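## Task

On the rack front there are twelve drive blanks in three rows of four. Press each one that protrudes all the way in until it bottoms out and latches. The exception is the blank in the middle row that is first from the right when facing the rack, which must stay untouched. The rack is loose: it may tilt only slightly at most, or the task fails, and it must finish in its original position.

## Robot and tools

Robot: two arms, left_arm and right_arm, each with a two-finger gripper and a wrist camera. There is also a fixed overhead camera. Camera names: cam_high, cam_left_wrist, cam_right_wrist. Each image is 672x504.

Scene frame: origin at table-top height, midway between the nominal arm bases. +z is up, +x points out over the table, and left_arm is on the +y side. Image left and right do not match arm names. The bases sit at about left_arm (+0.002, +0.304, +0.033) m and right_arm (-0.001, -0.237, +0.019) m, each with a tiny yaw.

Frames in results: each arm reports its hand position, orientation (end_effector_quat_wxyz) and targets in its own base frame. The fixed camera and the table use the scene frame. Motion offsets are expressed along the current Hand target's own axes. The gripper's fingers point along its +z and open and close along its y. end_effector_position is the point between the finger pads, roughly 1 cm short of the fingertips.

The movement row: every motion command is built from rows of 14 numbers, each in [-1, 1]. The first seven belong to left_arm: dx, dy, dz, rx, ry, rz, opening. The next seven belong to right_arm in the same order. All 14 are always required, even if one arm stays still. dx..rz are an offset, not a pose. They are measured from that arm's Hand target as it stood when the action or move began. A value of 1.0 equals 0.6 m of travel or 180 degrees. rx, ry, rz form a single rotation vector. Sending the same offset twice moves the arm twice. Sending all six pose numbers as 0 re-requests the present Hand target. Opening is absolute, not an offset: +1 is fully open (0.093 m) and -1 is closed. A 0 is also a real command, so to keep a gripper as it is, resend its current value.

execute_actions(actions, cameras): actions is a list of actions. Each action is a table of up to 15 rows, and each row is one 1/30 s control step. A short table repeats its last row until 15 steps have passed. Every row is counted from the action's start pose, not from the previous row. Images are returned only when actions is empty or cameras requests them; ["all"] gives every camera and [] gives none.

move(target, speed, blend, opening_speed, grip_force, blocking, cameras): this drives straight-line paths toward a goal. target is one 14-number row, or a list of up to 15 rows. Every row is an offset from the same starting Hand targets. speed is in m/s, 0.002 to 2.9, default 0.25; rotation is capped at twice that figure in rad/s. It can be one value or one per target. blend is a corner-rounding radius in metres; 0 means a full stop at each point. opening_speed is in units of the -1..+1 scale per second, minimum 0.2. grip_force is newtons per pad, 10 to 50, and it persists until changed. blocking=false returns after about 0.5 s while the motion continues. All paths finish together and last at least 0.5 s; anything past 10 s is cut short. Paths do not avoid obstacles or the other arm. Faster moves lag, drift and hit harder. Aiming further past a contact presses harder. The result adds a move: line whose ending is done, off_target, moving, held or fault, plus any limits (paced means the commanded pose was clipped; held means steps were withheld). done means within 10 mm and 2 degrees of the target. It does not say whether anything is being touched.

wait(seconds 0 to 10) lets time run while the last commands are held. stop() brakes a running move; braking needs some distance. zoom_image(camera, region=[x0,y0,x1,y1]) enlarges part of that camera's latest picture, at most 504 px in each dimension. read_manual gives only licence texts. finished_scene(scene) ends scene 1 or 2 for good; scene 1 is practice.

Result fields: Hand target is the last commanded pose after clipping, and the next offsets count from it. The gripper often rests a little short of it. Waiting does not fix this; send the missing distance as an offset. grip_measured is the finger motor position on the -1..+1 scale; the pads meet near -0.94. Joint positions end with the finger opening in metres. Joint torques include the arm's own weight, and joints 1 to 3 wrap around at ±28 N m. Joint velocities may read within noise. Tool commands shows the current command for each tool. Calls that ran actions also list end_effector_position at sampled steps. Motor temperatures appear when they change: a MOTOR HOT line appears at 75 °C, 90 °C folds that arm away for the rest of the scene, and 100 °C makes it collapse. Long reaches and pushing against something heat motors.

Controller notes: each step it limits the commanded orientation to within 40 degrees of the measured one. Friction and gravity can leave the gripper low, short or tilted, especially at long reach. Tiny moves may fail or go sideways, so check position and tilt after each motion. An arm that is blocked keeps pressing. To release it, command a target back behind where the gripper actually is.

Avoid: tipping or shifting the unfixed rack, so press gently and slowly, square to the blank face, and not far beyond latch depth. Also avoid fast impacts, hard shoves, knocking anything off the table, and any contact between the two arms, grippers or wrist cameras. Do not load a camera cable or route a path close to an arm's own base. Every arm stop costs.

Each tool is called after "Emit:" in YAML: its name, and indented under it one key for each argument.

## Session

Emit:
execute_actions:
  actions: []

Scene clock: 0.00 s.
left_arm: end_effector_position=(+0.3963, +0.0333, +0.1007) grip_measured=+1.000 end_effector_quat_wxyz=(+0.579, -0.064, +0.810, +0.068) | right_arm: end_effector_position=(+0.3962, +0.0239, +0.0917) grip_measured=+1.000 end_effector_quat_wxyz=(+0.589, -0.023, +0.808, -0.005)
Joint positions: left_arm=[0.009 1.55 0.402 0.817 -0.178 -0.023 0.093] | right_arm=[0.088 1.604 0.37 0.921 0.065 -0.015 0.093]
Joint velocities: within noise
Joint torques (N m): no reading
Motor temperatures (°C): left_arm=[30 31 30 31 27 29 27] | right_arm=[27 35 33 31 26 25 28]
Heat: left arm: 31 °C; right arm: 35 °C.
Hand target: left_arm +0.4003, +0.0334, +0.1114; +0.592, -0.065, +0.800, +0.067 | right_arm +0.3977, +0.0240, +0.0948; +0.592, -0.022, +0.806, -0.005
Tool commands: left_gripper/opening=+1.0 right_gripper/opening=+1.0

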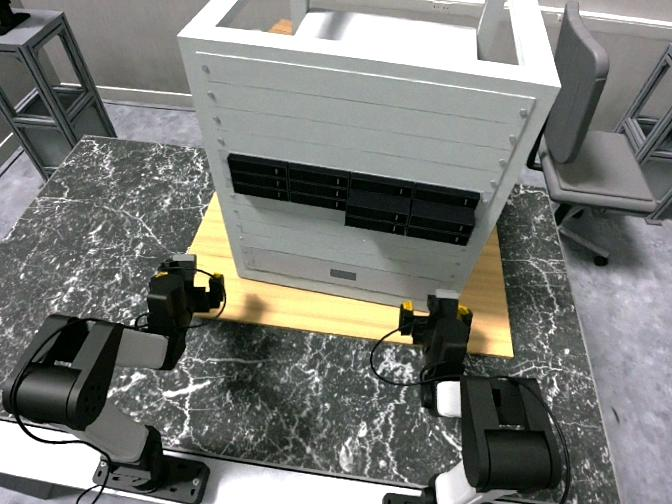

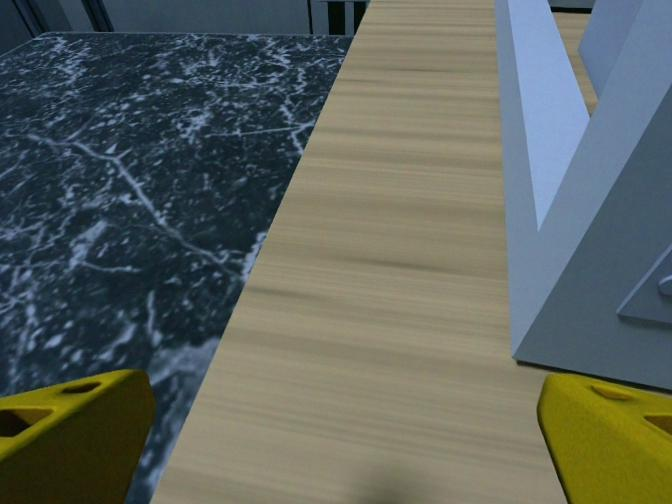

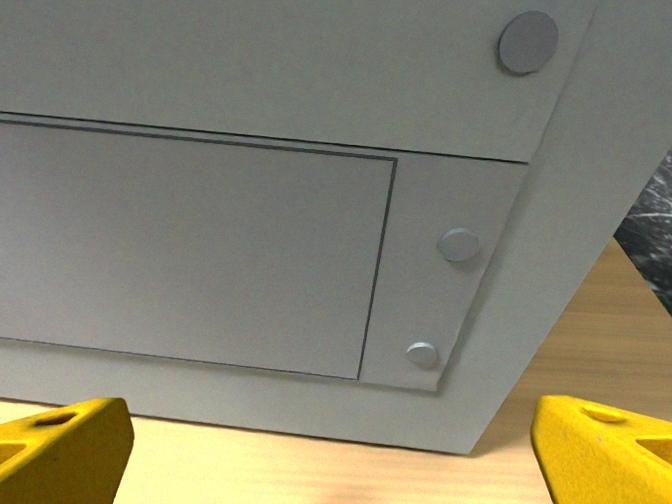

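Emit:
zoom_image:
  camera: "cam_high"
  region: [210, 130, 350, 235]

Emit:
zoom_image:
  camera: "cam_high"
  region: [340, 160, 500, 265]

Scaled by 3.600 from the camera's 672x504 image, which has a finer 960x720 frame.

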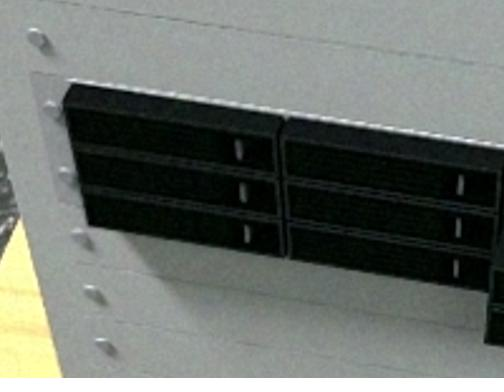

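Scaled by 3.150 from the camera's 672x504 image, which has a finer 960x720 frame.

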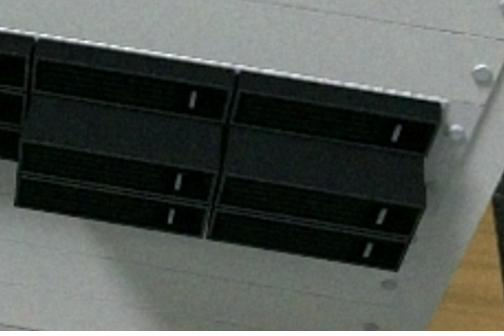

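Emit:
move:
  target: [0,0,0,0,0,0,1, -0.352,0.118,-0.313,0,-0.097,0,1]
  speed: 0.25
  cameras: ["all"]

Scene clock: 34.60 s.
left_arm: end_effector_position=(+0.3963, +0.0333, +0.1007) grip_measured=+1.000 end_effector_quat_wxyz=(+0.579, -0.064, +0.810, +0.068) | right_arm: end_effector_position=(+0.2799, +0.0998, +0.3433) grip_measured=+1.000 end_effector_quat_wxyz=(+0.707, -0.023, +0.707, +0.001)
Joint positions: left_arm=[0.009 1.55 0.402 0.817 -0.178 -0.023 0.093] | right_arm=[0.7 0.74 0.708 0.03 0.666 -0.03 0.093]
Joint torques (N m): left_arm=[0.12 -6.05 5.87 1.99 -0.02 -0.12] | right_arm=[0.49 0.03 11.33 2.49 0.13 -0.07]
Motor temperatures (°C): left_arm=[30 33 34 36 26 28 27] | right_arm=[27 36 36 40 26 25 27]
Heat: left arm: 36 °C; right arm: 40 °C.
Hand target: left_arm +0.4003, +0.0334, +0.1114; +0.592, -0.065, +0.800, +0.067 | right_arm +0.2795, +0.0999, +0.3501; +0.707, -0.023, +0.707, -0.001
Off the commanded pose: left_arm 0.011 m, 2 deg | right_arm 0.007 m, 0 deg.
move: off_target (left_arm)
camera_calibration:
cam_right_wrist: T_world_to_cam=[[0.0290316, -0.999116, 0.0304047, 0.0811685], [-0.405291, -0.0395708, -0.913331, 0.471389], [0.913727, 0.0141927, -0.406082, -0.0300327], [0, 0, 0, 1]] pos_world=[0.216135, 0.100176, 0.415871]

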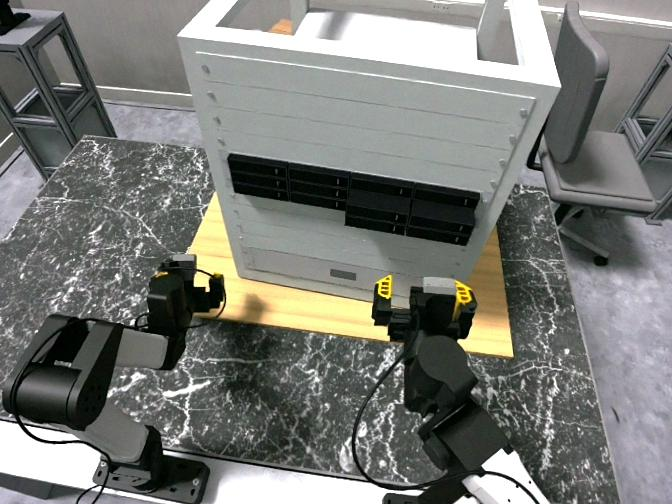

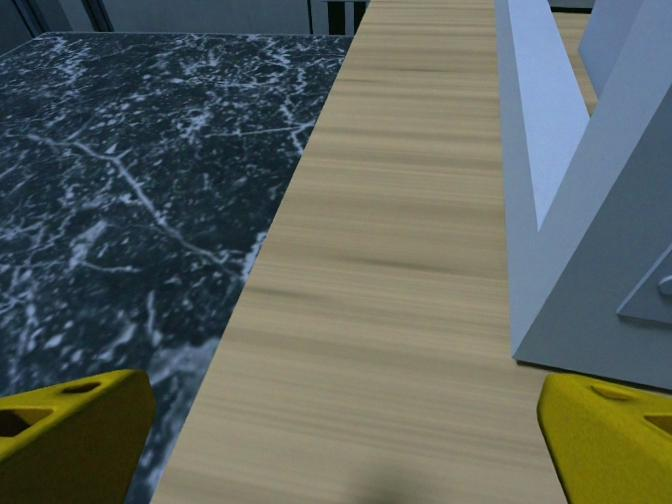

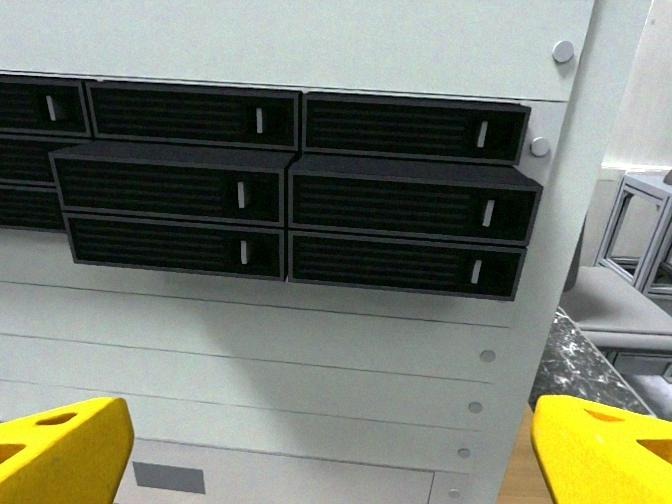

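Emit:
zoom_image:
  camera: "cam_right_wrist"
  region: [30, 60, 310, 290]

Emit:
zoom_image:
  camera: "cam_right_wrist"
  region: [280, 70, 580, 310]

Emit:
zoom_image:
  camera: "cam_right_wrist"
  region: [0, 60, 120, 240]

Scaled by 1.800 from the camera's 672x504 image, which has a finer 960x720 frame.

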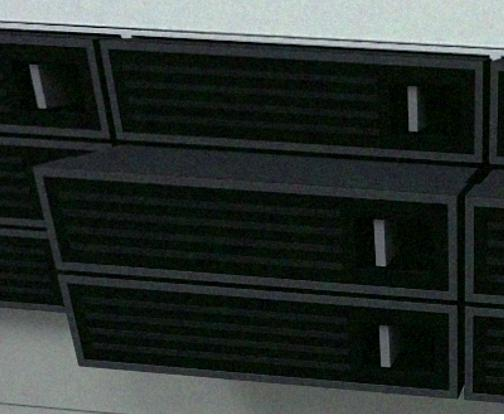

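Scaled by 1.680 from the camera's 672x504 image, which has a finer 960x720 frame.

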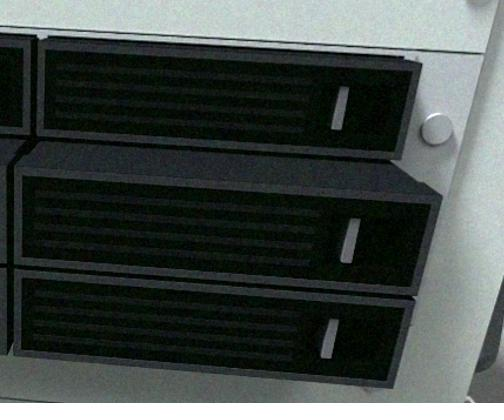

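Scaled by 2.800 from the camera's 672x504 image, which has a finer 960x720 frame.

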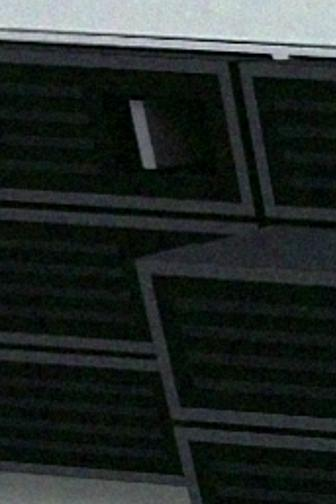

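Emit:
move:
  target: [0,0,0,0,0,0,1, -0.0085,0.2497,0.0078,0.0306,0.0007,0.0108,1]
  speed: 0.25
  cameras: ["cam_right_wrist"]

Emit:
zoom_image:
  camera: "cam_right_wrist"
  region: [50, 40, 400, 240]

Emit:
zoom_image:
  camera: "cam_right_wrist"
  region: [350, 60, 660, 300]

Scene clock: 67.13 s.
left_arm: end_effector_position=(+0.3963, +0.0333, +0.1007) grip_measured=+1.000 end_effector_quat_wxyz=(+0.579, -0.064, +0.810, +0.068) | right_arm: end_effector_position=(+0.2785, +0.2482, +0.3408) grip_measured=+1.000 end_effector_quat_wxyz=(+0.702, +0.012, +0.711, -0.028)
Joint positions: left_arm=[0.009 1.55 0.402 0.817 -0.178 -0.023 0.093] | right_arm=[1.166 1.324 0.988 0.302 1.223 0.009 0.093]
Joint torques (N m): left_arm=[0.2 -6.13 5.75 2.04 0.02 -0.1] | right_arm=[-0.01 -3.66 11.14 2.38 0.2 -0.08]
Motor temperatures (°C): left_arm=[30 34 35 37 26 28 27] | right_arm=[27 35 45 39 26 25 27]
Heat: left arm: 37 °C; right arm: 45 °C.
Hand target: left_arm +0.4003, +0.0334, +0.1114; +0.592, -0.065, +0.800, +0.067 | right_arm +0.2797, +0.2500, +0.3499; +0.706, +0.023, +0.707, -0.023
Off the commanded pose: left_arm 0.011 m, 2 deg | right_arm 0.010 m, 2 deg.
move: off_target (left_arm)
camera_calibration:
cam_right_wrist: T_world_to_cam=[[-0.0620721, -0.997825, 0.0221845, 0.257445], [-0.41605, 0.00566449, -0.909324, 0.464774], [0.907221, -0.0656735, -0.415497, -0.00707899], [0, 0, 0, 1]] pos_world=[0.215772, 0.253788, 0.413977]
Images, in order (width x height): cam_right_wrist 672x504.

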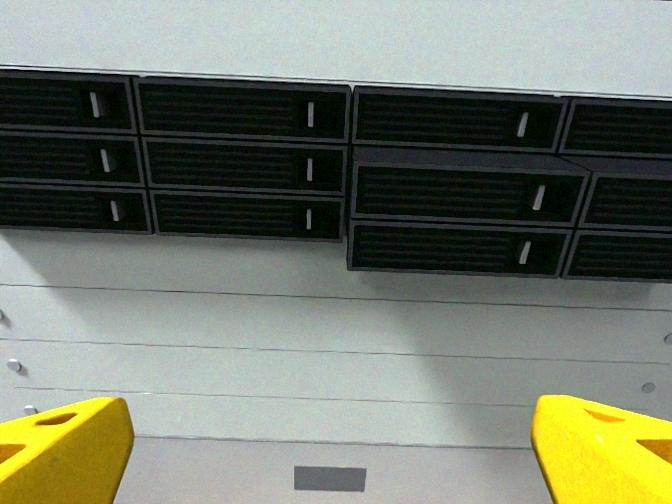

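Scaled by 1.440 from the camera's 672x504 image, which has a finer 960x720 frame.

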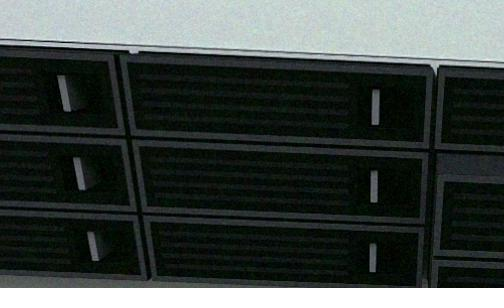

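Scaled by 1.626 from the camera's 672x504 image, which has a finer 960x720 frame.

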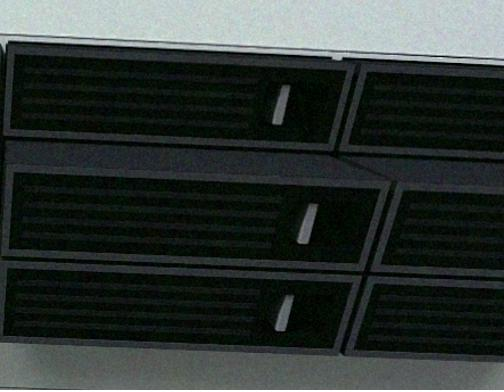

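Emit:
move:
  target: [0,0,0,0,0,0,1, -0.0335,-0.0955,0.0735,0,0.15,0,-1]
  speed: 0.15
  cameras: ["cam_right_wrist","cam_high"]

Scene clock: 123.03 s.
left_arm: end_effector_position=(+0.3963, +0.0333, +0.1007) grip_measured=+1.000 end_effector_quat_wxyz=(+0.579, -0.064, +0.810, +0.068) | right_arm: end_effector_position=(+0.3184, +0.1887, +0.3670) grip_measured=-0.986 end_effector_quat_wxyz=(+0.525, +0.024, +0.851, -0.022)
Joint positions: left_arm=[0.009 1.55 0.402 0.817 -0.178 -0.023 0.093] | right_arm=[0.87 1.421 1.658 -0.943 0.807 0.537 0]
Joint torques (N m): left_arm=[0.08 -6.01 5.85 1.98 -0.02 -0.08] | right_arm=[-0.35 -3.63 10.66 2.12 0.32 0.08]
Heat: left arm: 40 °C; right arm: 47 °C.
Hand target: left_arm +0.4003, +0.0334, +0.1114; +0.592, -0.065, +0.800, +0.067 | right_arm +0.3199, +0.1898, +0.3702; +0.522, +0.028, +0.852, -0.017
Off the commanded pose: left_arm 0.011 m, 2 deg | right_arm 0.004 m, 1 deg.
move: off_target (left_arm)
camera_calibration:
cam_right_wrist: T_world_to_cam=[[-0.0691498, -0.997503, 0.0143571, 0.205045], [-0.770909, 0.0442963, -0.635403, 0.510688], [0.63318, -0.055006, -0.772047, 0.179869], [0, 0, 0, 1]] pos_world=[0.293984, 0.191805, 0.460416]
Images, in order (width x height): cam_high 672x504, cam_right_wrist 672x504.

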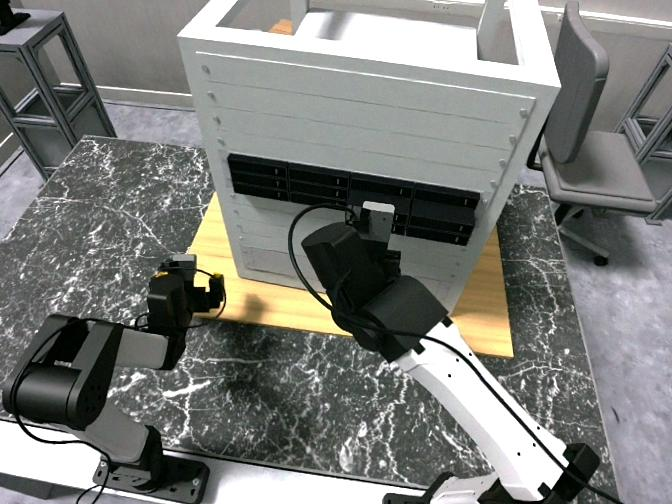

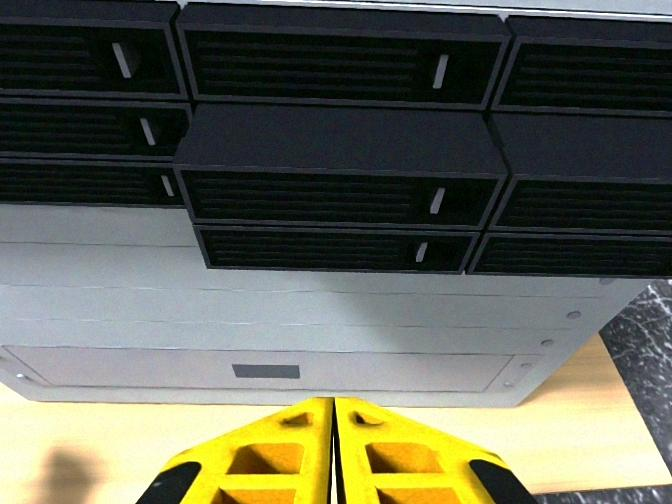

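Emit:
zoom_image:
  camera: "cam_right_wrist"
  region: [150, 150, 530, 504]

Scaled by 1.326 from the camera's 672x504 image, which has a finer 960x720 frame.

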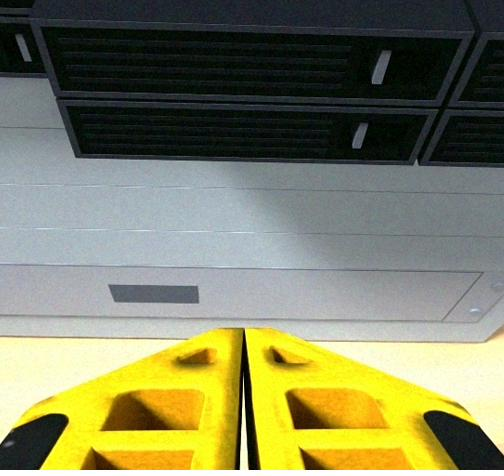

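Emit:
move:
  target: [0,0,0,0,0,0,1, -0.0418,-0.0057,0.0913,0,0,0,-1]
  speed: 0.08
  cameras: ["cam_right_wrist"]

Scene clock: 152.57 s.
left_arm: end_effector_position=(+0.3963, +0.0333, +0.1007) grip_measured=+1.000 end_effector_quat_wxyz=(+0.579, -0.064, +0.810, +0.068) | right_arm: end_effector_position=(+0.3750, +0.1786, +0.3606) grip_measured=-0.986 end_effector_quat_wxyz=(+0.516, +0.028, +0.856, -0.026)
Joint positions: left_arm=[0.009 1.55 0.402 0.817 -0.178 -0.023 0.093] | right_arm=[0.7 1.526 1.72 -0.834 0.674 0.418 0]
Joint torques (N m): left_arm=[0.01 -6.12 5.78 2.01 0.01 -0.07] | right_arm=[-0.4 -4.63 10.52 2.58 0.24 -0.11]
Motor temperatures (°C): left_arm=[30 35 36 40 26 28 27] | right_arm=[26 36 50 41 26 25 27]
Heat: left arm: 40 °C; right arm: 50 °C.
Hand target: left_arm +0.4003, +0.0334, +0.1114; +0.592, -0.065, +0.800, +0.067 | right_arm +0.3798, +0.1824, +0.3675; +0.522, +0.028, +0.852, -0.017
Off the commanded pose: left_arm 0.011 m, 2 deg | right_arm 0.009 m, 1 deg.
move: off_target (left_arm)
camera_calibration:
cam_right_wrist: T_world_to_cam=[[-0.0798634, -0.996668, 0.0165589, 0.202046], [-0.783254, 0.0524701, -0.619484, 0.548132], [0.616551, -0.0624439, -0.784835, 0.150641], [0, 0, 0, 1]] pos_world=[0.352584, 0.182019, 0.454442]
Images, in order (width x height): cam_right_wrist 672x504.

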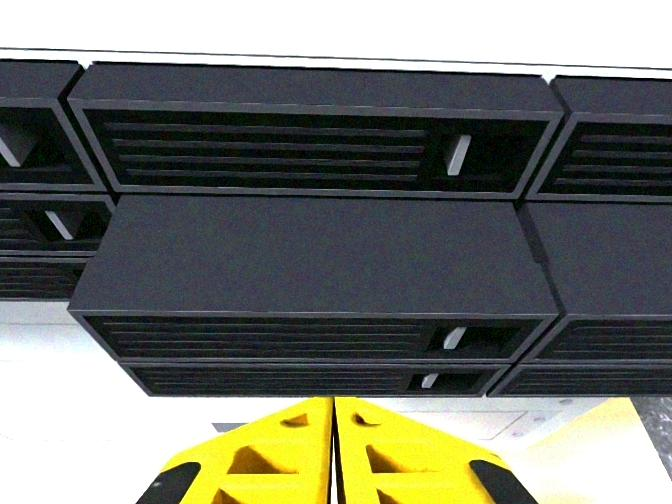

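Emit:
move:
  target: [0,0,0,0,0,0,1, -0.0226,0.0008,0.0444,-0.0071,0,-0.0036,-1]
  speed: 0.04
  cameras: ["cam_right_wrist"]

Scene clock: 164.03 s.
left_arm: end_effector_position=(+0.3963, +0.0333, +0.1007) grip_measured=+1.000 end_effector_quat_wxyz=(+0.579, -0.064, +0.810, +0.068) | right_arm: end_effector_position=(+0.4037, +0.1777, +0.3609) grip_measured=-0.986 end_effector_quat_wxyz=(+0.515, +0.018, +0.857, -0.018)
Joint positions: left_arm=[0.009 1.55 0.402 0.817 -0.178 -0.023 0.093] | right_arm=[0.63 1.59 1.775 -0.786 0.594 0.351 0]
Joint torques (N m): left_arm=[0.05 -6.16 5.79 1.99 -0.03 -0.11] | right_arm=[-0.44 -4.9 10.85 2.74 0.17 -0.12]
Heat: left arm: 41 °C; right arm: 50 °C.
Hand target: left_arm +0.4003, +0.0334, +0.1114; +0.592, -0.065, +0.800, +0.067 | right_arm +0.4096, +0.1809, +0.3675; +0.522, +0.017, +0.853, -0.011
Off the commanded pose: left_arm 0.011 m, 2 deg | right_arm 0.009 m, 1 deg.
move: off_target (left_arm)
camera_calibration:
cam_right_wrist: T_world_to_cam=[[-0.0538442, -0.998441, 0.0147387, 0.193838], [-0.785414, 0.0332322, -0.618078, 0.574694], [0.616624, -0.0448559, -0.785979, 0.130403], [0, 0, 0, 1]] pos_world=[0.3814, 0.180286, 0.454843]
Images, in order (width x height): cam_right_wrist 672x504.

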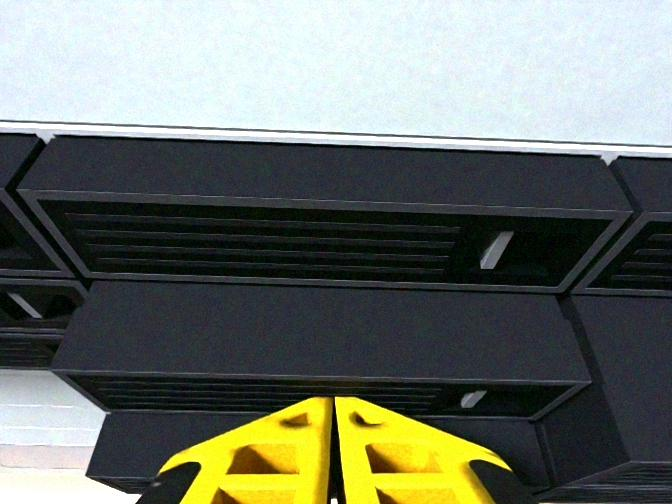

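Emit:
move:
  target: [0,0,0,0,0,0,1, -0.0136,0.0005,0.0266,0,0,0,-1]
  speed: 0.04
  cameras: ["cam_right_wrist"]

Scene clock: 167.87 s.
left_arm: end_effector_position=(+0.3963, +0.0333, +0.1007) grip_measured=+1.000 end_effector_quat_wxyz=(+0.579, -0.064, +0.810, +0.068) | right_arm: end_effector_position=(+0.4210, +0.1765, +0.3616) grip_measured=-0.986 end_effector_quat_wxyz=(+0.516, +0.019, +0.856, -0.019)
Joint positions: left_arm=[0.009 1.55 0.402 0.817 -0.178 -0.023 0.093] | right_arm=[0.598 1.641 1.828 -0.776 0.571 0.331 0]
Joint torques (N m): left_arm=[-0.05 -6.06 5.85 2 -0.03 -0.1] | right_arm=[-0.5 -5.22 10.95 2.81 0.13 -0.09]
Heat: left arm: 41 °C; right arm: 50 °C.
Hand target: left_arm +0.4003, +0.0334, +0.1114; +0.592, -0.065, +0.800, +0.067 | right_arm +0.4276, +0.1805, +0.3674; +0.522, +0.018, +0.853, -0.011
Off the commanded pose: left_arm 0.011 m, 2 deg | right_arm 0.010 m, 1 deg.
move: off_target (left_arm)
camera_calibration:
cam_right_wrist: T_world_to_cam=[[-0.0574776, -0.998228, 0.0154207, 0.19486], [-0.784692, 0.0356221, -0.618861, 0.588245], [0.617215, -0.0476712, -0.785349, 0.120208], [0, 0, 0, 1]] pos_world=[0.398598, 0.179291, 0.455442]
Images, in order (width x height): cam_right_wrist 672x504.

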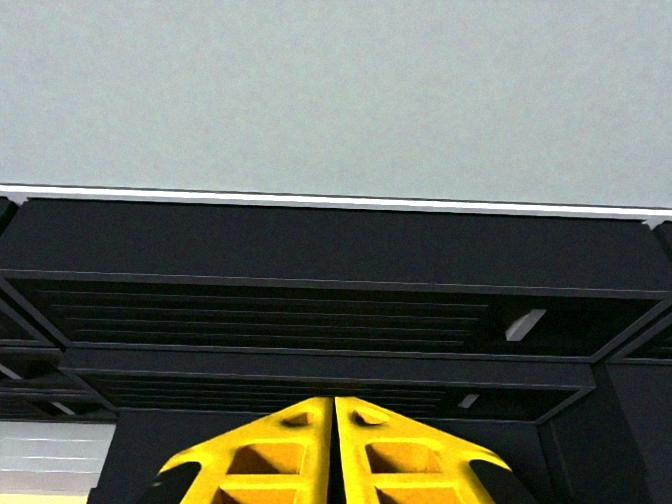

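Emit:
move:
  target: [0,0,0,0,0,0,1, -0.0068,0.0003,0.0133,0,0,0,-1]
  speed: 0.03
  cameras: ["cam_right_wrist"]

Scene clock: 170.97 s.
left_arm: end_effector_position=(+0.3963, +0.0333, +0.1007) grip_measured=+1.000 end_effector_quat_wxyz=(+0.579, -0.064, +0.810, +0.068) | right_arm: end_effector_position=(+0.4258, +0.1763, +0.3618) grip_measured=-0.986 end_effector_quat_wxyz=(+0.513, +0.016, +0.858, -0.021)
Joint positions: left_arm=[0.009 1.55 0.402 0.817 -0.178 -0.023 0.093] | right_arm=[0.588 1.661 1.857 -0.789 0.56 0.322 0]
Joint torques (N m): left_arm=[0.14 -6.04 5.81 1.99 -0.04 -0.06] | right_arm=[-0.94 -4.57 10.96 2.93 0.14 -0.16]
Heat: left arm: 41 °C; right arm: 50 °C.
Hand target: left_arm +0.4003, +0.0334, +0.1114; +0.592, -0.065, +0.800, +0.067 | right_arm +0.4365, +0.1804, +0.3675; +0.522, +0.017, +0.853, -0.011
Off the commanded pose: left_arm 0.011 m, 2 deg | right_arm 0.013 m, 2 deg.
move: off_target (left_arm, right_arm)
camera_calibration:
cam_right_wrist: T_world_to_cam=[[-0.0536334, -0.99833, 0.0214837, 0.191163], [-0.789371, 0.0292111, -0.613221, 0.593201], [0.611569, -0.0498477, -0.789619, 0.121828], [0, 0, 0, 1]] pos_world=[0.404002, 0.179589, 0.455854]
Images, in order (width x height): cam_right_wrist 672x504.

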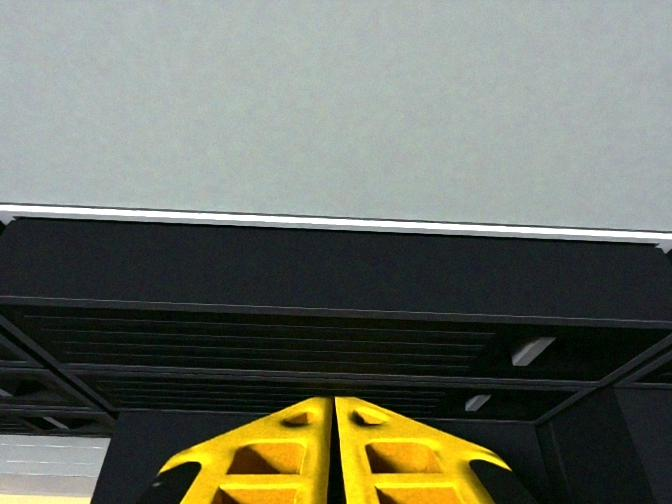

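Emit:
zoom_image:
  camera: "cam_right_wrist"
  region: [0, 290, 340, 440]

Emit:
zoom_image:
  camera: "cam_right_wrist"
  region: [332, 290, 672, 440]

Scaled by 1.482 from the camera's 672x504 image, which has a finer 960x720 frame.

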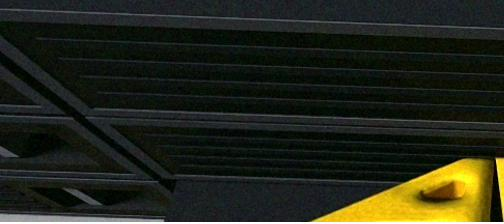

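Scaled by 1.482 from the camera's 672x504 image, which has a finer 960x720 frame.

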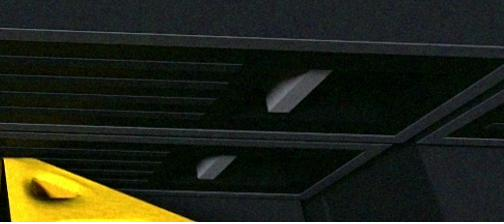

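Emit:
move:
  target: [0,0,0,0,0,0,1, -0.0045,0.0002,0.0089,0,0,0,-1]
  speed: 0.03
  cameras: ["cam_right_wrist","cam_high"]

Scene clock: 178.37 s.
left_arm: end_effector_position=(+0.3963, +0.0333, +0.1007) grip_measured=+1.000 end_effector_quat_wxyz=(+0.579, -0.064, +0.810, +0.068) | right_arm: end_effector_position=(+0.4261, +0.1762, +0.3619) grip_measured=-0.986 end_effector_quat_wxyz=(+0.507, +0.011, +0.861, -0.022)
Joint positions: left_arm=[0.009 1.55 0.402 0.817 -0.178 -0.023 0.093] | right_arm=[0.584 1.67 1.878 -0.811 0.551 0.316 0]
Joint torques (N m): left_arm=[0.05 -6.11 5.82 1.99 0.01 -0.1] | right_arm=[-1.32 -4.3 10.54 3.21 0.14 -0.11]
Heat: left arm: 41 °C; right arm: 50 °C.
Hand target: left_arm +0.4003, +0.0334, +0.1114; +0.592, -0.065, +0.800, +0.067 | right_arm +0.4424, +0.1803, +0.3675; +0.522, +0.017, +0.853, -0.011
Off the commanded pose: left_arm 0.011 m, 2 deg | right_arm 0.018 m, 2 deg.
move: off_target (left_arm, right_arm)
camera_calibration:
cam_right_wrist: T_world_to_cam=[[-0.0464478, -0.998508, 0.0286993, 0.185353], [-0.796909, 0.0197161, -0.603777, 0.594956], [0.60231, -0.0509148, -0.796637, 0.128379], [0, 0, 0, 1]] pos_world=[0.405411, 0.179883, 0.456173]
Images, in order (width x height): cam_high 672x504, cam_right_wrist 672x504.

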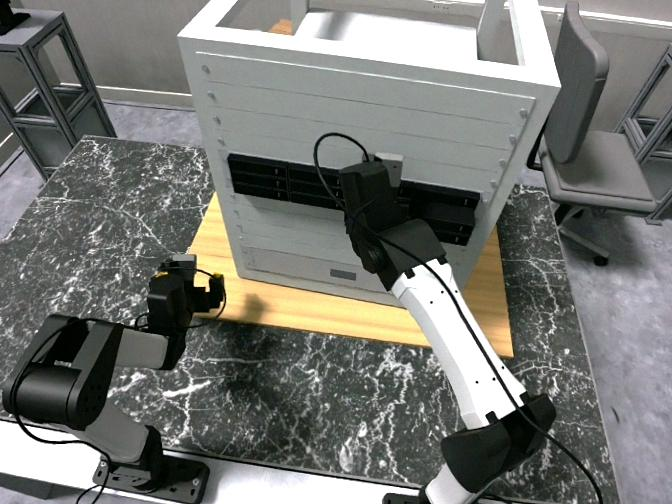

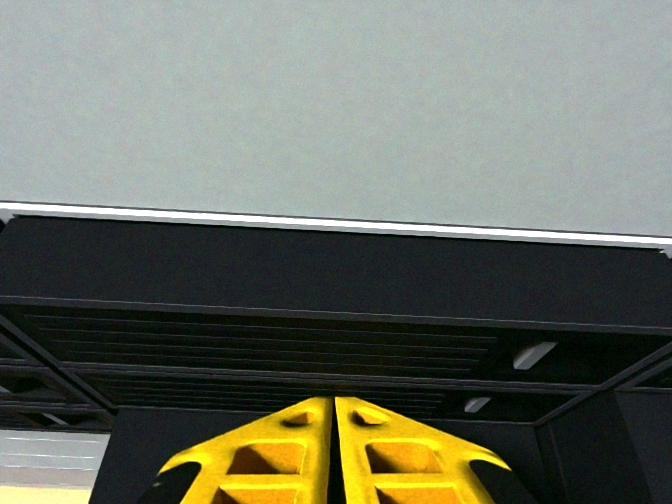

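Emit:
move:
  target: [0,0,0,0,0,0,1, -0.0075,0.0003,0.0148,0,0,0,-1]
  speed: 0.03
  cameras: ["cam_right_wrist"]

Scene clock: 183.83 s.
left_arm: end_effector_position=(+0.3963, +0.0333, +0.1007) grip_measured=+1.000 end_effector_quat_wxyz=(+0.579, -0.064, +0.810, +0.068) | right_arm: end_effector_position=(+0.4267, +0.1761, +0.3619) grip_measured=-0.986 end_effector_quat_wxyz=(+0.499, +0.004, +0.866, -0.023)
Joint positions: left_arm=[0.009 1.55 0.402 0.817 -0.178 -0.023 0.093] | right_arm=[0.578 1.685 1.912 -0.847 0.534 0.307 0]
Joint torques (N m): left_arm=[0.08 -5.97 5.86 2 0 -0.13] | right_arm=[-2.09 -3.36 10 3.63 0.2 -0.08]
Motor temperatures (°C): left_arm=[30 35 37 41 26 28 27] | right_arm=[26 36 49 46 26 25 27]
Heat: left arm: 41 °C; right arm: 49 °C.
Hand target: left_arm +0.4003, +0.0334, +0.1114; +0.592, -0.065, +0.800, +0.067 | right_arm +0.4524, +0.1801, +0.3674; +0.522, +0.017, +0.853, -0.011
Off the commanded pose: left_arm 0.011 m, 2 deg | right_arm 0.027 m, 4 deg.
move: off_target (left_arm, right_arm)
camera_calibration:
cam_right_wrist: T_world_to_cam=[[-0.0341423, -0.998678, 0.038436, 0.176612], [-0.808712, 0.00501053, -0.588183, 0.597416], [0.587212, -0.0511656, -0.807814, 0.138522], [0, 0, 0, 1]] pos_world=[0.407826, 0.180472, 0.456501]
Images, in order (width x height): cam_right_wrist 672x504.

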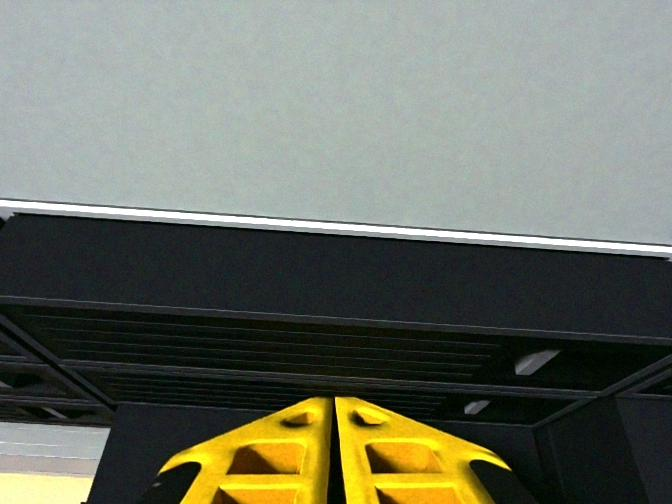

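Emit:
zoom_image:
  camera: "cam_right_wrist"
  region: [0, 290, 200, 440]

Emit:
zoom_image:
  camera: "cam_right_wrist"
  region: [472, 300, 672, 450]

Scaled by 2.520 from the camera's 672x504 image, which has a finer 960x720 frame.

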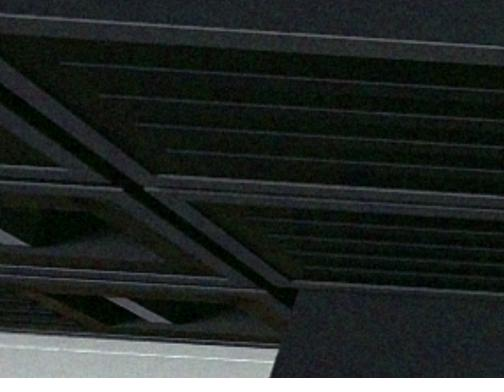

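Scaled by 2.520 from the camera's 672x504 image, which has a finer 960x720 frame.

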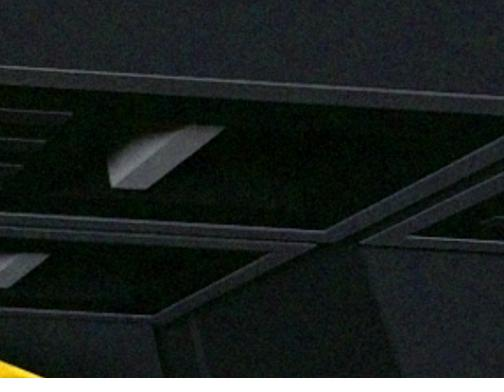

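Emit:
move:
  target: [0,0,0,0,0,0,1, 0.0302,-0.001,-0.0592,0,0,0,-1]
  speed: 0.08
  cameras: ["cam_right_wrist"]

Scene clock: 191.03 s.
left_arm: end_effector_position=(+0.3963, +0.0333, +0.1007) grip_measured=+1.000 end_effector_quat_wxyz=(+0.579, -0.064, +0.810, +0.068) | right_arm: end_effector_position=(+0.4179, +0.1836, +0.3581) grip_measured=-0.986 end_effector_quat_wxyz=(+0.511, +0.009, +0.859, -0.018)
Joint positions: left_arm=[0.009 1.55 0.402 0.817 -0.178 -0.023 0.093] | right_arm=[0.614 1.644 1.827 -0.785 0.568 0.329 0]
Joint torques (N m): left_arm=[-0.01 -6.11 5.76 2.01 -0.04 -0.08] | right_arm=[0.2 -8.99 6.89 2.73 0.42 0.1]
Heat: left arm: 42 °C; right arm: 49 °C.
Hand target: left_arm +0.4003, +0.0334, +0.1114; +0.592, -0.065, +0.800, +0.067 | right_arm +0.4126, +0.1810, +0.3674; +0.522, +0.018, +0.853, -0.011
Off the commanded pose: left_arm 0.011 m, 2 deg | right_arm 0.011 m, 2 deg.
move: off_target (left_arm, right_arm)
camera_calibration:
cam_right_wrist: T_world_to_cam=[[-0.0378013, -0.999005, 0.0236531, 0.190772], [-0.792438, 0.0155481, -0.609754, 0.586999], [0.60878, -0.0417931, -0.792237, 0.124771], [0, 0, 0, 1]] pos_world=[0.396414, 0.18667, 0.452261]
Images, in order (width x height): cam_right_wrist 672x504.

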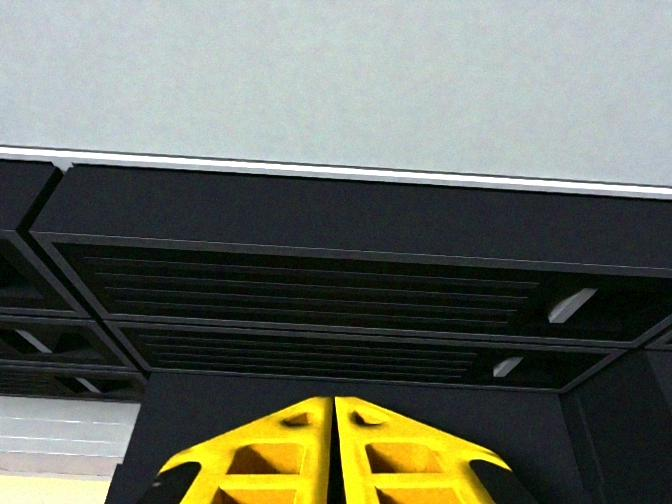

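Emit:
zoom_image:
  camera: "cam_right_wrist"
  region: [0, 250, 250, 420]

Emit:
zoom_image:
  camera: "cam_right_wrist"
  region: [472, 260, 672, 410]

Scaled by 2.016 from the camera's 672x504 image, which has a finer 960x720 frame.

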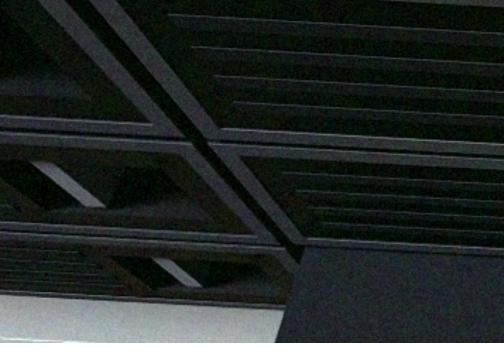

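Scaled by 2.520 from the camera's 672x504 image, which has a finer 960x720 frame.

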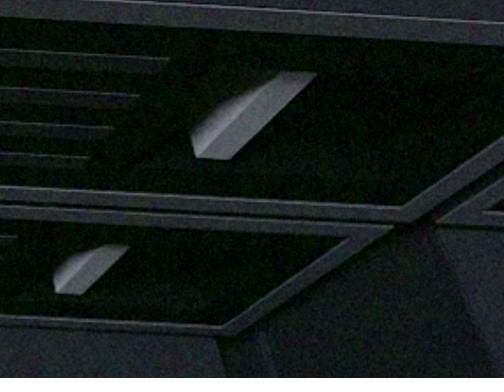

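Emit:
move:
  target:
    - [0,0,0,0,0,0,1, 0.0027,-0.0009,-0.0222,0,0,0,-1]
    - [0,0,0,0,0,0,1, 0.0445,-0.0048,-0.1038,0,0,0,-1]
    - [0,0,0,0,0,0,1, 0.0905,-0.0048,-0.0803,0,0,0,-1]
    - [0,0,0,0,0,0,1, 0.0677,-0.0027,-0.0358,0,0,0,-1]
  speed: [0.06,0.1,0.1,0.08]
  blend: [0.005,0.008,0.008,0]
  cameras: ["cam_right_wrist"]

Scene clock: 211.57 s.
left_arm: end_effector_position=(+0.3963, +0.0333, +0.1007) grip_measured=+1.000 end_effector_quat_wxyz=(+0.579, -0.064, +0.810, +0.068) | right_arm: end_effector_position=(+0.3703, +0.1773, +0.3318) grip_measured=-0.986 end_effector_quat_wxyz=(+0.514, +0.017, +0.857, -0.020)
Joint positions: left_arm=[0.009 1.55 0.402 0.817 -0.178 -0.023 0.093] | right_arm=[0.698 1.458 1.537 -0.711 0.651 0.398 0]
Joint torques (N m): left_arm=[0.17 -6.09 5.79 2.01 -0.03 -0.08] | right_arm=[-0.46 -4.6 11.17 2.63 0.23 -0.14]
Heat: left arm: 42 °C; right arm: 47 °C.
Hand target: left_arm +0.4003, +0.0334, +0.1114; +0.592, -0.065, +0.800, +0.067 | right_arm +0.3750, +0.1809, +0.3411; +0.522, +0.018, +0.853, -0.011
Off the commanded pose: left_arm 0.011 m, 2 deg | right_arm 0.011 m, 2 deg.
move: off_target (left_arm, right_arm)
camera_calibration:
cam_right_wrist: T_world_to_cam=[[-0.0546416, -0.998315, 0.019549, 0.190788], [-0.787071, 0.0310153, -0.616082, 0.53076], [0.614437, -0.0490501, -0.78744, 0.130152], [0, 0, 0, 1]] pos_world=[0.348201, 0.180389, 0.425749]
Images, in order (width x height): cam_right_wrist 672x504.

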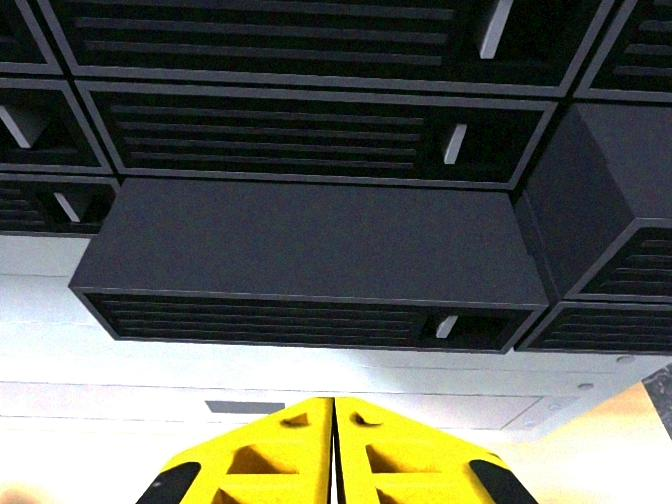

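Emit:
zoom_image:
  camera: "cam_right_wrist"
  region: [0, 50, 250, 200]

Emit:
zoom_image:
  camera: "cam_right_wrist"
  region: [422, 50, 672, 220]

Scaled by 2.016 from the camera's 672x504 image, which has a finer 960x720 frame.

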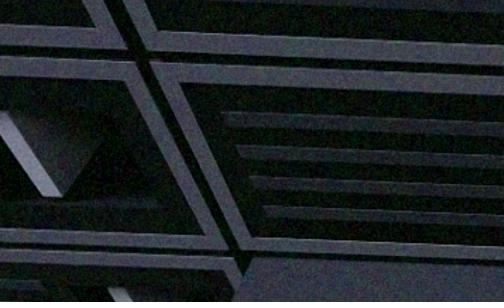

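Scaled by 2.016 from the camera's 672x504 image, which has a finer 960x720 frame.

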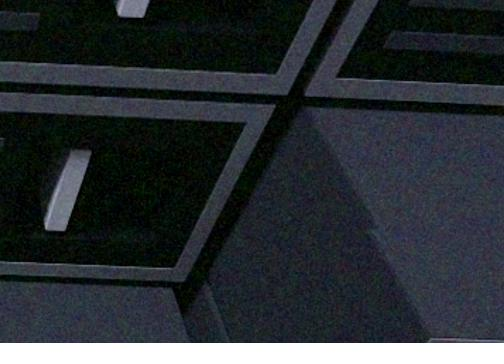

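Emit:
move:
  target: [0,0,0,0,0,0,1, -0.0368,0.0034,0.0720,0,0,0,-1]
  speed: 0.04
  cameras: ["cam_right_wrist"]

Scene clock: 222.07 s.
left_arm: end_effector_position=(+0.3963, +0.0333, +0.1007) grip_measured=+1.000 end_effector_quat_wxyz=(+0.579, -0.064, +0.810, +0.068) | right_arm: end_effector_position=(+0.4170, +0.1772, +0.3338) grip_measured=-0.986 end_effector_quat_wxyz=(+0.515, +0.018, +0.857, -0.019)
Joint positions: left_arm=[0.009 1.55 0.402 0.817 -0.178 -0.023 0.093] | right_arm=[0.606 1.59 1.659 -0.663 0.576 0.336 0]
Joint torques (N m): left_arm=[0.17 -5.96 5.85 1.97 -0.03 -0.08] | right_arm=[-0.49 -5.16 11.36 2.73 0.1 -0.11]
Heat: left arm: 42 °C; right arm: 47 °C.
Hand target: left_arm +0.4003, +0.0334, +0.1114; +0.592, -0.065, +0.800, +0.067 | right_arm +0.4235, +0.1810, +0.3410; +0.522, +0.017, +0.853, -0.011
Off the commanded pose: left_arm 0.011 m, 2 deg | right_arm 0.011 m, 1 deg.
move: off_target (left_arm, right_arm)
camera_calibration:
cam_right_wrist: T_world_to_cam=[[-0.056257, -0.998281, 0.0164633, 0.19495], [-0.786065, 0.0341191, -0.617201, 0.568136], [0.615578, -0.0476631, -0.786633, 0.101954], [0, 0, 0, 1]] pos_world=[0.394799, 0.18009, 0.427645]
Images, in order (width x height): cam_right_wrist 672x504.

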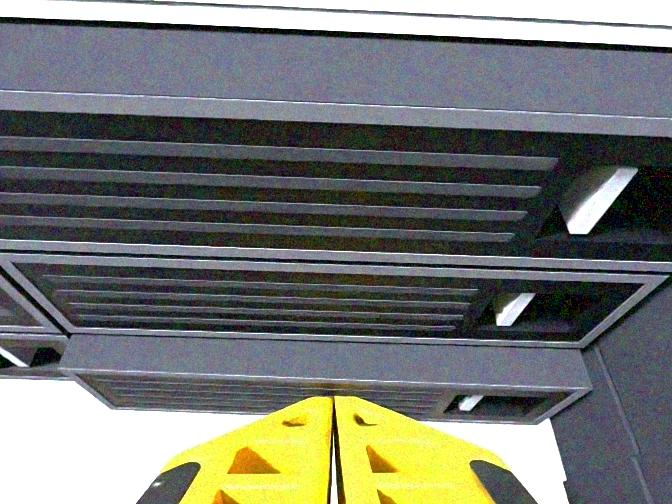

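Emit:
move:
  target: [0,0,0,0,0,0,1, -0.0046,0.0004,0.0089,0,0,0,-1]
  speed: 0.03

Emit:
move:
  target: [0,0,0,0,0,0,1, -0.0046,0.0004,0.0089,0,0,0,-1]
  speed: 0.03
  cameras: ["cam_right_wrist"]

Scene clock: 225.90 s.
left_arm: end_effector_position=(+0.3963, +0.0333, +0.1007) grip_measured=+1.000 end_effector_quat_wxyz=(+0.579, -0.064, +0.810, +0.068) | right_arm: end_effector_position=(+0.4223, +0.1767, +0.3337) grip_measured=-0.986 end_effector_quat_wxyz=(+0.514, +0.018, +0.857, -0.020)
Joint positions: left_arm=[0.009 1.55 0.402 0.817 -0.178 -0.023 0.093] | right_arm=[0.596 1.607 1.677 -0.663 0.569 0.33 0]
Joint torques (N m): left_arm=[0.08 -5.96 5.79 2.02 -0.03 -0.08] | right_arm=[-0.42 -5.07 11.17 2.78 0.15 -0.11]
Heat: left arm: 42 °C; right arm: 48 °C.
Hand target: left_arm +0.4003, +0.0334, +0.1114; +0.592, -0.065, +0.800, +0.067 | right_arm +0.4295, +0.1811, +0.3409; +0.522, +0.017, +0.853, -0.011
Off the commanded pose: left_arm 0.011 m, 2 deg | right_arm 0.011 m, 2 deg.
move: off_target (left_arm, right_arm)

Scene clock: 226.67 s.
left_arm: end_effector_position=(+0.3963, +0.0333, +0.1007) grip_measured=+1.000 end_effector_quat_wxyz=(+0.579, -0.064, +0.810, +0.068) | right_arm: end_effector_position=(+0.4254, +0.1759, +0.3341) grip_measured=-0.986 end_effector_quat_wxyz=(+0.512, +0.017, +0.858, -0.023)
Joint positions: left_arm=[0.009 1.55 0.402 0.817 -0.178 -0.023 0.093] | right_arm=[0.589 1.619 1.694 -0.671 0.565 0.324 0]
Joint torques (N m): left_arm=[0.06 -6.05 5.89 1.99 -0.02 -0.09] | right_arm=[-0.69 -4.78 11.41 2.89 0.12 -0.12]
Heat: left arm: 42 °C; right arm: 48 °C.
Hand target: left_arm +0.4003, +0.0334, +0.1114; +0.592, -0.065, +0.800, +0.067 | right_arm +0.4355, +0.1809, +0.3411; +0.522, +0.018, +0.853, -0.011
Off the commanded pose: left_arm 0.011 m, 2 deg | right_arm 0.013 m, 2 deg.
move: off_target (left_arm, right_arm)
camera_calibration:
cam_right_wrist: T_world_to_cam=[[-0.0579171, -0.998042, 0.0236247, 0.192409], [-0.789439, 0.0313006, -0.61303, 0.575551], [0.61109, -0.0541552, -0.789706, 0.101141], [0, 0, 0, 1]] pos_world=[0.4037, 0.179494, 0.428156]
Images, in order (width x height): cam_right_wrist 672x504.

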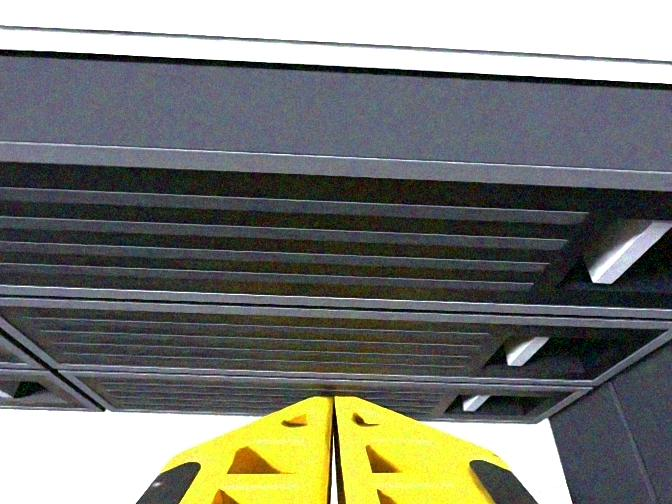

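Emit:
move:
  target: [0,0,0,0,0,0,1, -0.0114,0.001,0.0222,0,0,0,-1]
  speed: 0.04
  cameras: ["cam_right_wrist"]

Emit:
zoom_image:
  camera: "cam_right_wrist"
  region: [0, 290, 200, 430]

Scene clock: 229.77 s.
left_arm: end_effector_position=(+0.3963, +0.0333, +0.1007) grip_measured=+1.000 end_effector_quat_wxyz=(+0.579, -0.064, +0.810, +0.068) | right_arm: end_effector_position=(+0.4263, +0.1759, +0.3341) grip_measured=-0.986 end_effector_quat_wxyz=(+0.499, +0.006, +0.866, -0.027)
Joint positions: left_arm=[0.009 1.55 0.402 0.817 -0.178 -0.023 0.093] | right_arm=[0.582 1.641 1.743 -0.727 0.546 0.31 0]
Joint torques (N m): left_arm=[-0.01 -6.15 5.78 1.97 0.03 -0.1] | right_arm=[-1.85 -3.28 10.77 3.6 0.11 -0.17]
Heat: left arm: 42 °C; right arm: 48 °C.
Hand target: left_arm +0.4003, +0.0334, +0.1114; +0.592, -0.065, +0.800, +0.067 | right_arm +0.4505, +0.1810, +0.3412; +0.522, +0.017, +0.853, -0.011
Off the commanded pose: left_arm 0.011 m, 2 deg | right_arm 0.026 m, 4 deg.
move: off_target (left_arm, right_arm)
camera_calibration:
cam_right_wrist: T_world_to_cam=[[-0.0413915, -0.998204, 0.0433185, 0.178851], [-0.80847, 0.00798589, -0.588483, 0.580229], [0.58708, -0.0593799, -0.807348, 0.117665], [0, 0, 0, 1]] pos_world=[0.407421, 0.180883, 0.428704]
Images, in order (width x height): cam_right_wrist 672x504.

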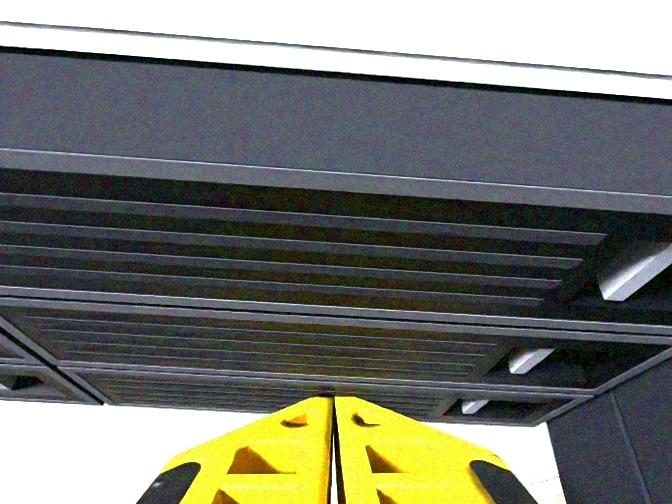

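Scaled by 2.520 from the camera's 672x504 image, which has a finer 960x720 frame.

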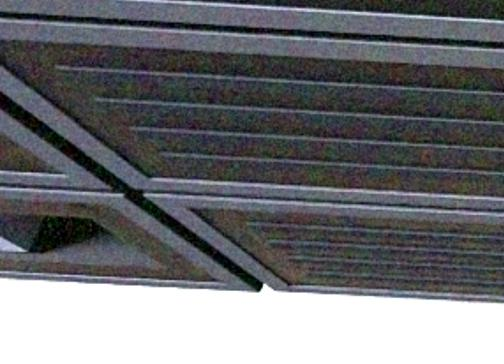

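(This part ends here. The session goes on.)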